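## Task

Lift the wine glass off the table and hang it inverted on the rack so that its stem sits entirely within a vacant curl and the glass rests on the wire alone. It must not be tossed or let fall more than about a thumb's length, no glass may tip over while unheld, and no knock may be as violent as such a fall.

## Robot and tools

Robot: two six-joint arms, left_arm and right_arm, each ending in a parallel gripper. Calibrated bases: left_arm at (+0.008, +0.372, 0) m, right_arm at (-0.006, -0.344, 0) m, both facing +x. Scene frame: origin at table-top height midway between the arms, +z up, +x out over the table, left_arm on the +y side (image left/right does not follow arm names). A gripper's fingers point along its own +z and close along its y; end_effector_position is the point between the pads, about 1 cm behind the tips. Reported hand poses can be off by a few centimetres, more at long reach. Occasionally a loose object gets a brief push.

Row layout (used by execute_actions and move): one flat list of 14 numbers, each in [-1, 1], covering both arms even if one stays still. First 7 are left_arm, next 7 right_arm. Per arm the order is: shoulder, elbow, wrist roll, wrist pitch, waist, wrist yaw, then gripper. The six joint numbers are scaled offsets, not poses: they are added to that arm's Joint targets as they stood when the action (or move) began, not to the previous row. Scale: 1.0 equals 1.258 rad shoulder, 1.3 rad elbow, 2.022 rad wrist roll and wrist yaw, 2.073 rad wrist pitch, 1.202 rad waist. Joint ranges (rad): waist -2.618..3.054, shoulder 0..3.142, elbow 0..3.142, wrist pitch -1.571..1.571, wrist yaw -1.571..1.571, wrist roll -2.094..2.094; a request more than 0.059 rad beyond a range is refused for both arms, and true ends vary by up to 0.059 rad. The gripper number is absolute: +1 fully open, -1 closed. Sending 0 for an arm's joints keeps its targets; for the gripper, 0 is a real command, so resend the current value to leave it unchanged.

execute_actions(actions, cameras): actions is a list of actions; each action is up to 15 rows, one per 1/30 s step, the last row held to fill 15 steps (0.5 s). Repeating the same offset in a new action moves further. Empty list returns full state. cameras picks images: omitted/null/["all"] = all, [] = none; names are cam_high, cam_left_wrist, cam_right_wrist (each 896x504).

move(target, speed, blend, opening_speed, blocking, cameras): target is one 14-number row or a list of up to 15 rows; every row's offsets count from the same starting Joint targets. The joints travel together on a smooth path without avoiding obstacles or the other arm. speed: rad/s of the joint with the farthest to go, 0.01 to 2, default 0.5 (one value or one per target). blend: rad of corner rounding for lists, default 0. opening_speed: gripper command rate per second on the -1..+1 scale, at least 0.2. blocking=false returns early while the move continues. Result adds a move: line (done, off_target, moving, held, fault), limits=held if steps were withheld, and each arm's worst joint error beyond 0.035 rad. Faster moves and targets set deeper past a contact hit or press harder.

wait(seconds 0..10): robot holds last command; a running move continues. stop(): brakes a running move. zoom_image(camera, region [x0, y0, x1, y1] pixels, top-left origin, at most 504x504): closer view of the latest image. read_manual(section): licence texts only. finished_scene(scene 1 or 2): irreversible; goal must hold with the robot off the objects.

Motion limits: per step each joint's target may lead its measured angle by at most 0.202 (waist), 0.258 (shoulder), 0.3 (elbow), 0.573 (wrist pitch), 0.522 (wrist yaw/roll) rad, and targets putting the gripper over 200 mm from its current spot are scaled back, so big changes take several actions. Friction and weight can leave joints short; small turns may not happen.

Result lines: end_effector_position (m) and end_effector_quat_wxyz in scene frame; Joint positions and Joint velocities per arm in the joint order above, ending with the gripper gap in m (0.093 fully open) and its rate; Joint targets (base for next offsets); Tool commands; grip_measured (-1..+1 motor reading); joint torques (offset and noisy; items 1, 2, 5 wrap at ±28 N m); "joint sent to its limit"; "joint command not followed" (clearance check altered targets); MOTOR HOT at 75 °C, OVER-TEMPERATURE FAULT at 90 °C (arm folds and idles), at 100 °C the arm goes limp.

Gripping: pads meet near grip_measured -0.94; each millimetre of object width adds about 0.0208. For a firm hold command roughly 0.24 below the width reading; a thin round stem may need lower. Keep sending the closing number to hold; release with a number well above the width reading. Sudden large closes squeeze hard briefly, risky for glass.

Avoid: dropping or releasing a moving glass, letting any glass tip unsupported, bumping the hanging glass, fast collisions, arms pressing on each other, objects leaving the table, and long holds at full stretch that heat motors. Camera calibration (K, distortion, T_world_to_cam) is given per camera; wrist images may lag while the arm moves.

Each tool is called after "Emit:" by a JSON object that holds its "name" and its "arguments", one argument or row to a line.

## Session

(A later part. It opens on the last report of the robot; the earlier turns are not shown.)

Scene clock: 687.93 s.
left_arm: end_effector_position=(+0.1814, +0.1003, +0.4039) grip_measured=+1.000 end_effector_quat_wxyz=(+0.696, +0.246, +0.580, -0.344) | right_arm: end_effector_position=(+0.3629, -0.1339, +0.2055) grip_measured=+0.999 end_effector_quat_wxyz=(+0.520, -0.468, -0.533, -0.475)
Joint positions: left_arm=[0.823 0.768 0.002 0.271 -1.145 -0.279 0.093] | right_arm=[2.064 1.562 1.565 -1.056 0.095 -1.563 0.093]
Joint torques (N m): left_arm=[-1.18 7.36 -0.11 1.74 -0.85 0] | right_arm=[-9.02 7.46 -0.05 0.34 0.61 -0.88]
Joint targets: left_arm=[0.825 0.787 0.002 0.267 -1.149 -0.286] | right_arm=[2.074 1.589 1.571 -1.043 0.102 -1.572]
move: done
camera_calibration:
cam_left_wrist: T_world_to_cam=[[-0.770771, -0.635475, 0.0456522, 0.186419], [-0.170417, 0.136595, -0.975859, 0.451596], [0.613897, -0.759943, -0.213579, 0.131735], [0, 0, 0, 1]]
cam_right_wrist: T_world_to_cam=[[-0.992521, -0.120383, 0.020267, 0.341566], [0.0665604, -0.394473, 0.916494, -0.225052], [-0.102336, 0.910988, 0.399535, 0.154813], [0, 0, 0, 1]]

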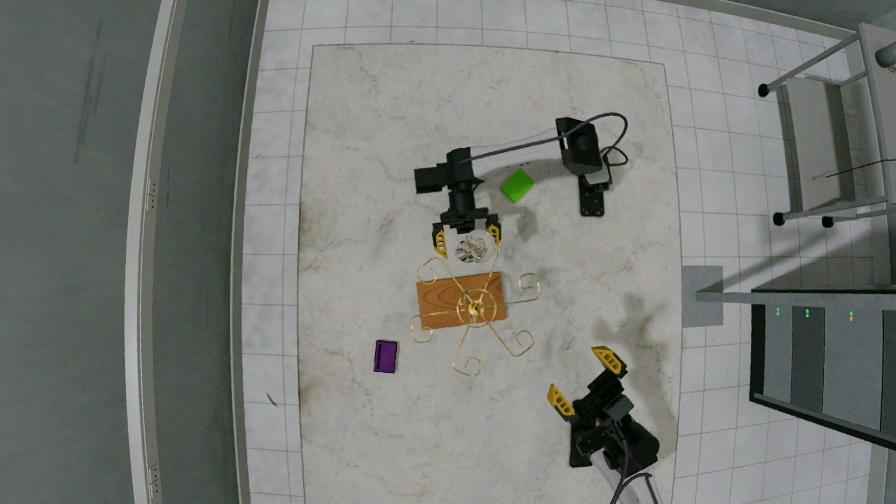

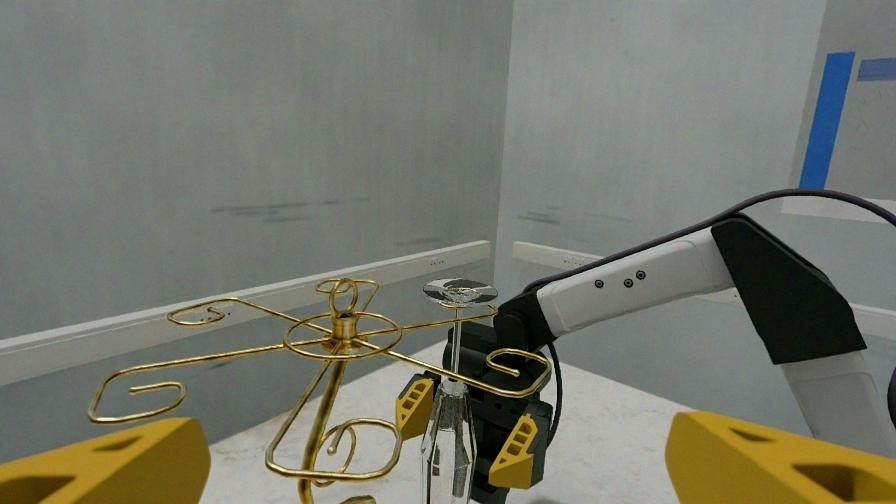

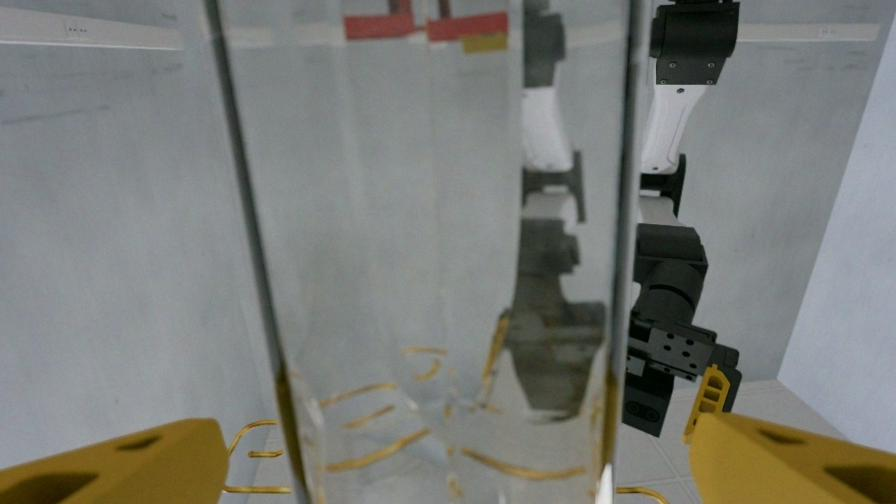

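Emit:
{"name": "move", "arguments": {
  "target": [
    [0,0,0,0,0,0,1,-0.035,-0.0223,0,0,0,0,1],
    [0,0,0,0,0,0,1,-0.1105,-0.1354,0,0.0193,-0.1256,0,1],
    [0,0,0,0,0,0,1,-0.2599,-0.3285,0,0.0497,-0.2978,0,1]
  ],
  "speed": [0.15,0.15,0.4],
  "blend": 0.02
}}

Emit:
{"name": "zoom_image", "arguments": {
  "camera": "cam_left_wrist",
  "region": [380, 250, 560, 504]
}}

Emit:
{"name": "zoom_image", "arguments": {
  "camera": "cam_high",
  "region": [440, 200, 520, 280]
}}

Scene clock: 708.33 s.
left_arm: end_effector_position=(+0.1814, +0.1003, +0.4039) grip_measured=+1.000 end_effector_quat_wxyz=(+0.696, +0.246, +0.580, -0.344) | right_arm: end_effector_position=(+0.3353, -0.2535, +0.2092) grip_measured=+0.999 end_effector_quat_wxyz=(-0.429, +0.552, +0.445, +0.559)
Joint positions: left_arm=[0.823 0.768 0.002 0.271 -1.145 -0.279 0.093] | right_arm=[1.77 1.174 1.565 -0.957 -0.252 -1.564 0.093]
Joint torques (N m): left_arm=[-1.02 7.43 -0.08 1.79 -0.66 -0.06] | right_arm=[-9.7 4.29 0 0.34 -0.42 -0.92]
Joint targets: left_arm=[0.825 0.787 0.002 0.267 -1.149 -0.286] | right_arm=[1.747 1.163 1.571 -0.940 -0.256 -1.572]
move: done
camera_calibration:
cam_left_wrist: T_world_to_cam=[[-0.770771, -0.635475, 0.0456522, 0.186419], [-0.170417, 0.136595, -0.975859, 0.451596], [0.613897, -0.759943, -0.213579, 0.131735], [0, 0, 0, 1]]
cam_right_wrist: T_world_to_cam=[[-0.974183, 0.22519, 0.0160602, 0.381996], [-0.0758918, -0.393649, 0.916123, -0.225782], [0.212623, 0.891252, 0.400576, 0.14861], [0, 0, 0, 1]]

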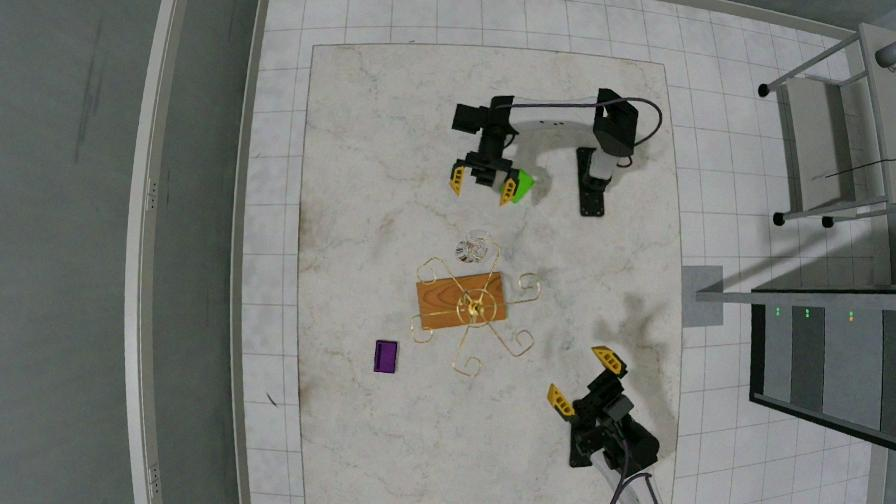

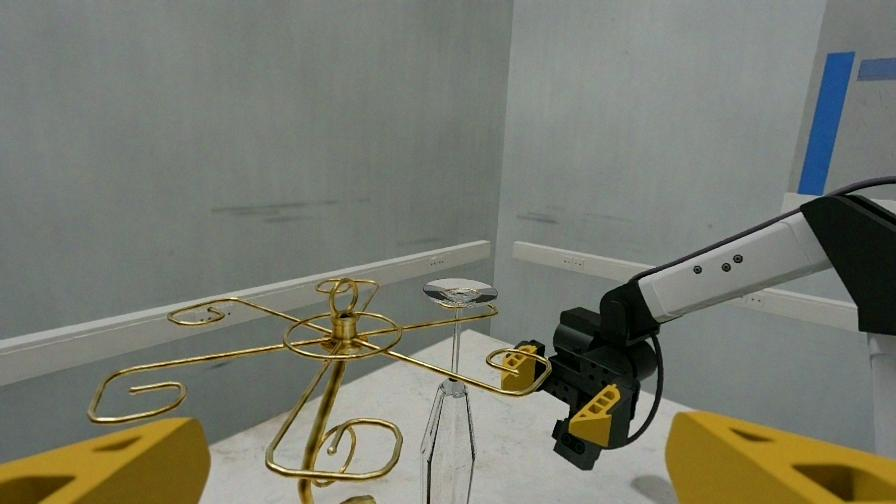

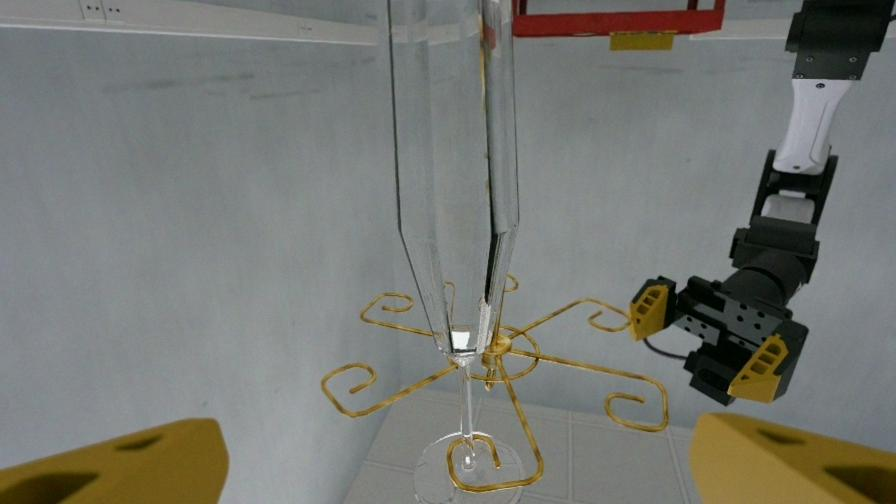

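Scaled by 1.984 from the camera's 896x504 image, which has a finer 1280x720 frame.

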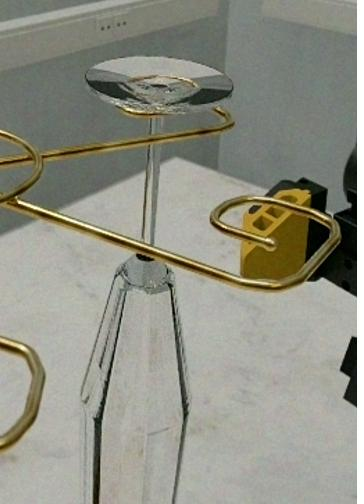

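Scaled by 6.300 from the camera's 896x504 image, which has a finer 1280x720 frame.

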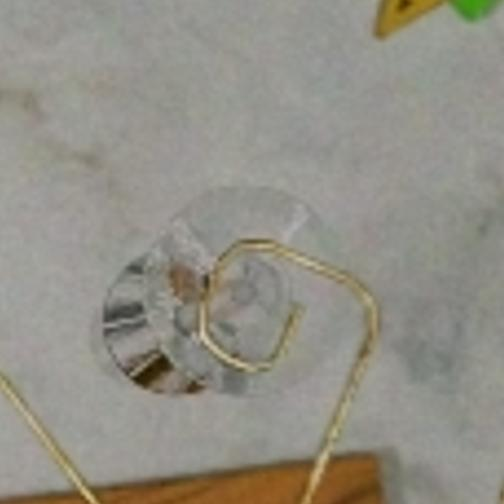

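Emit:
{"name": "finished_scene", "arguments": {
  "scene": 2
}}

The scene is finished: the task was done.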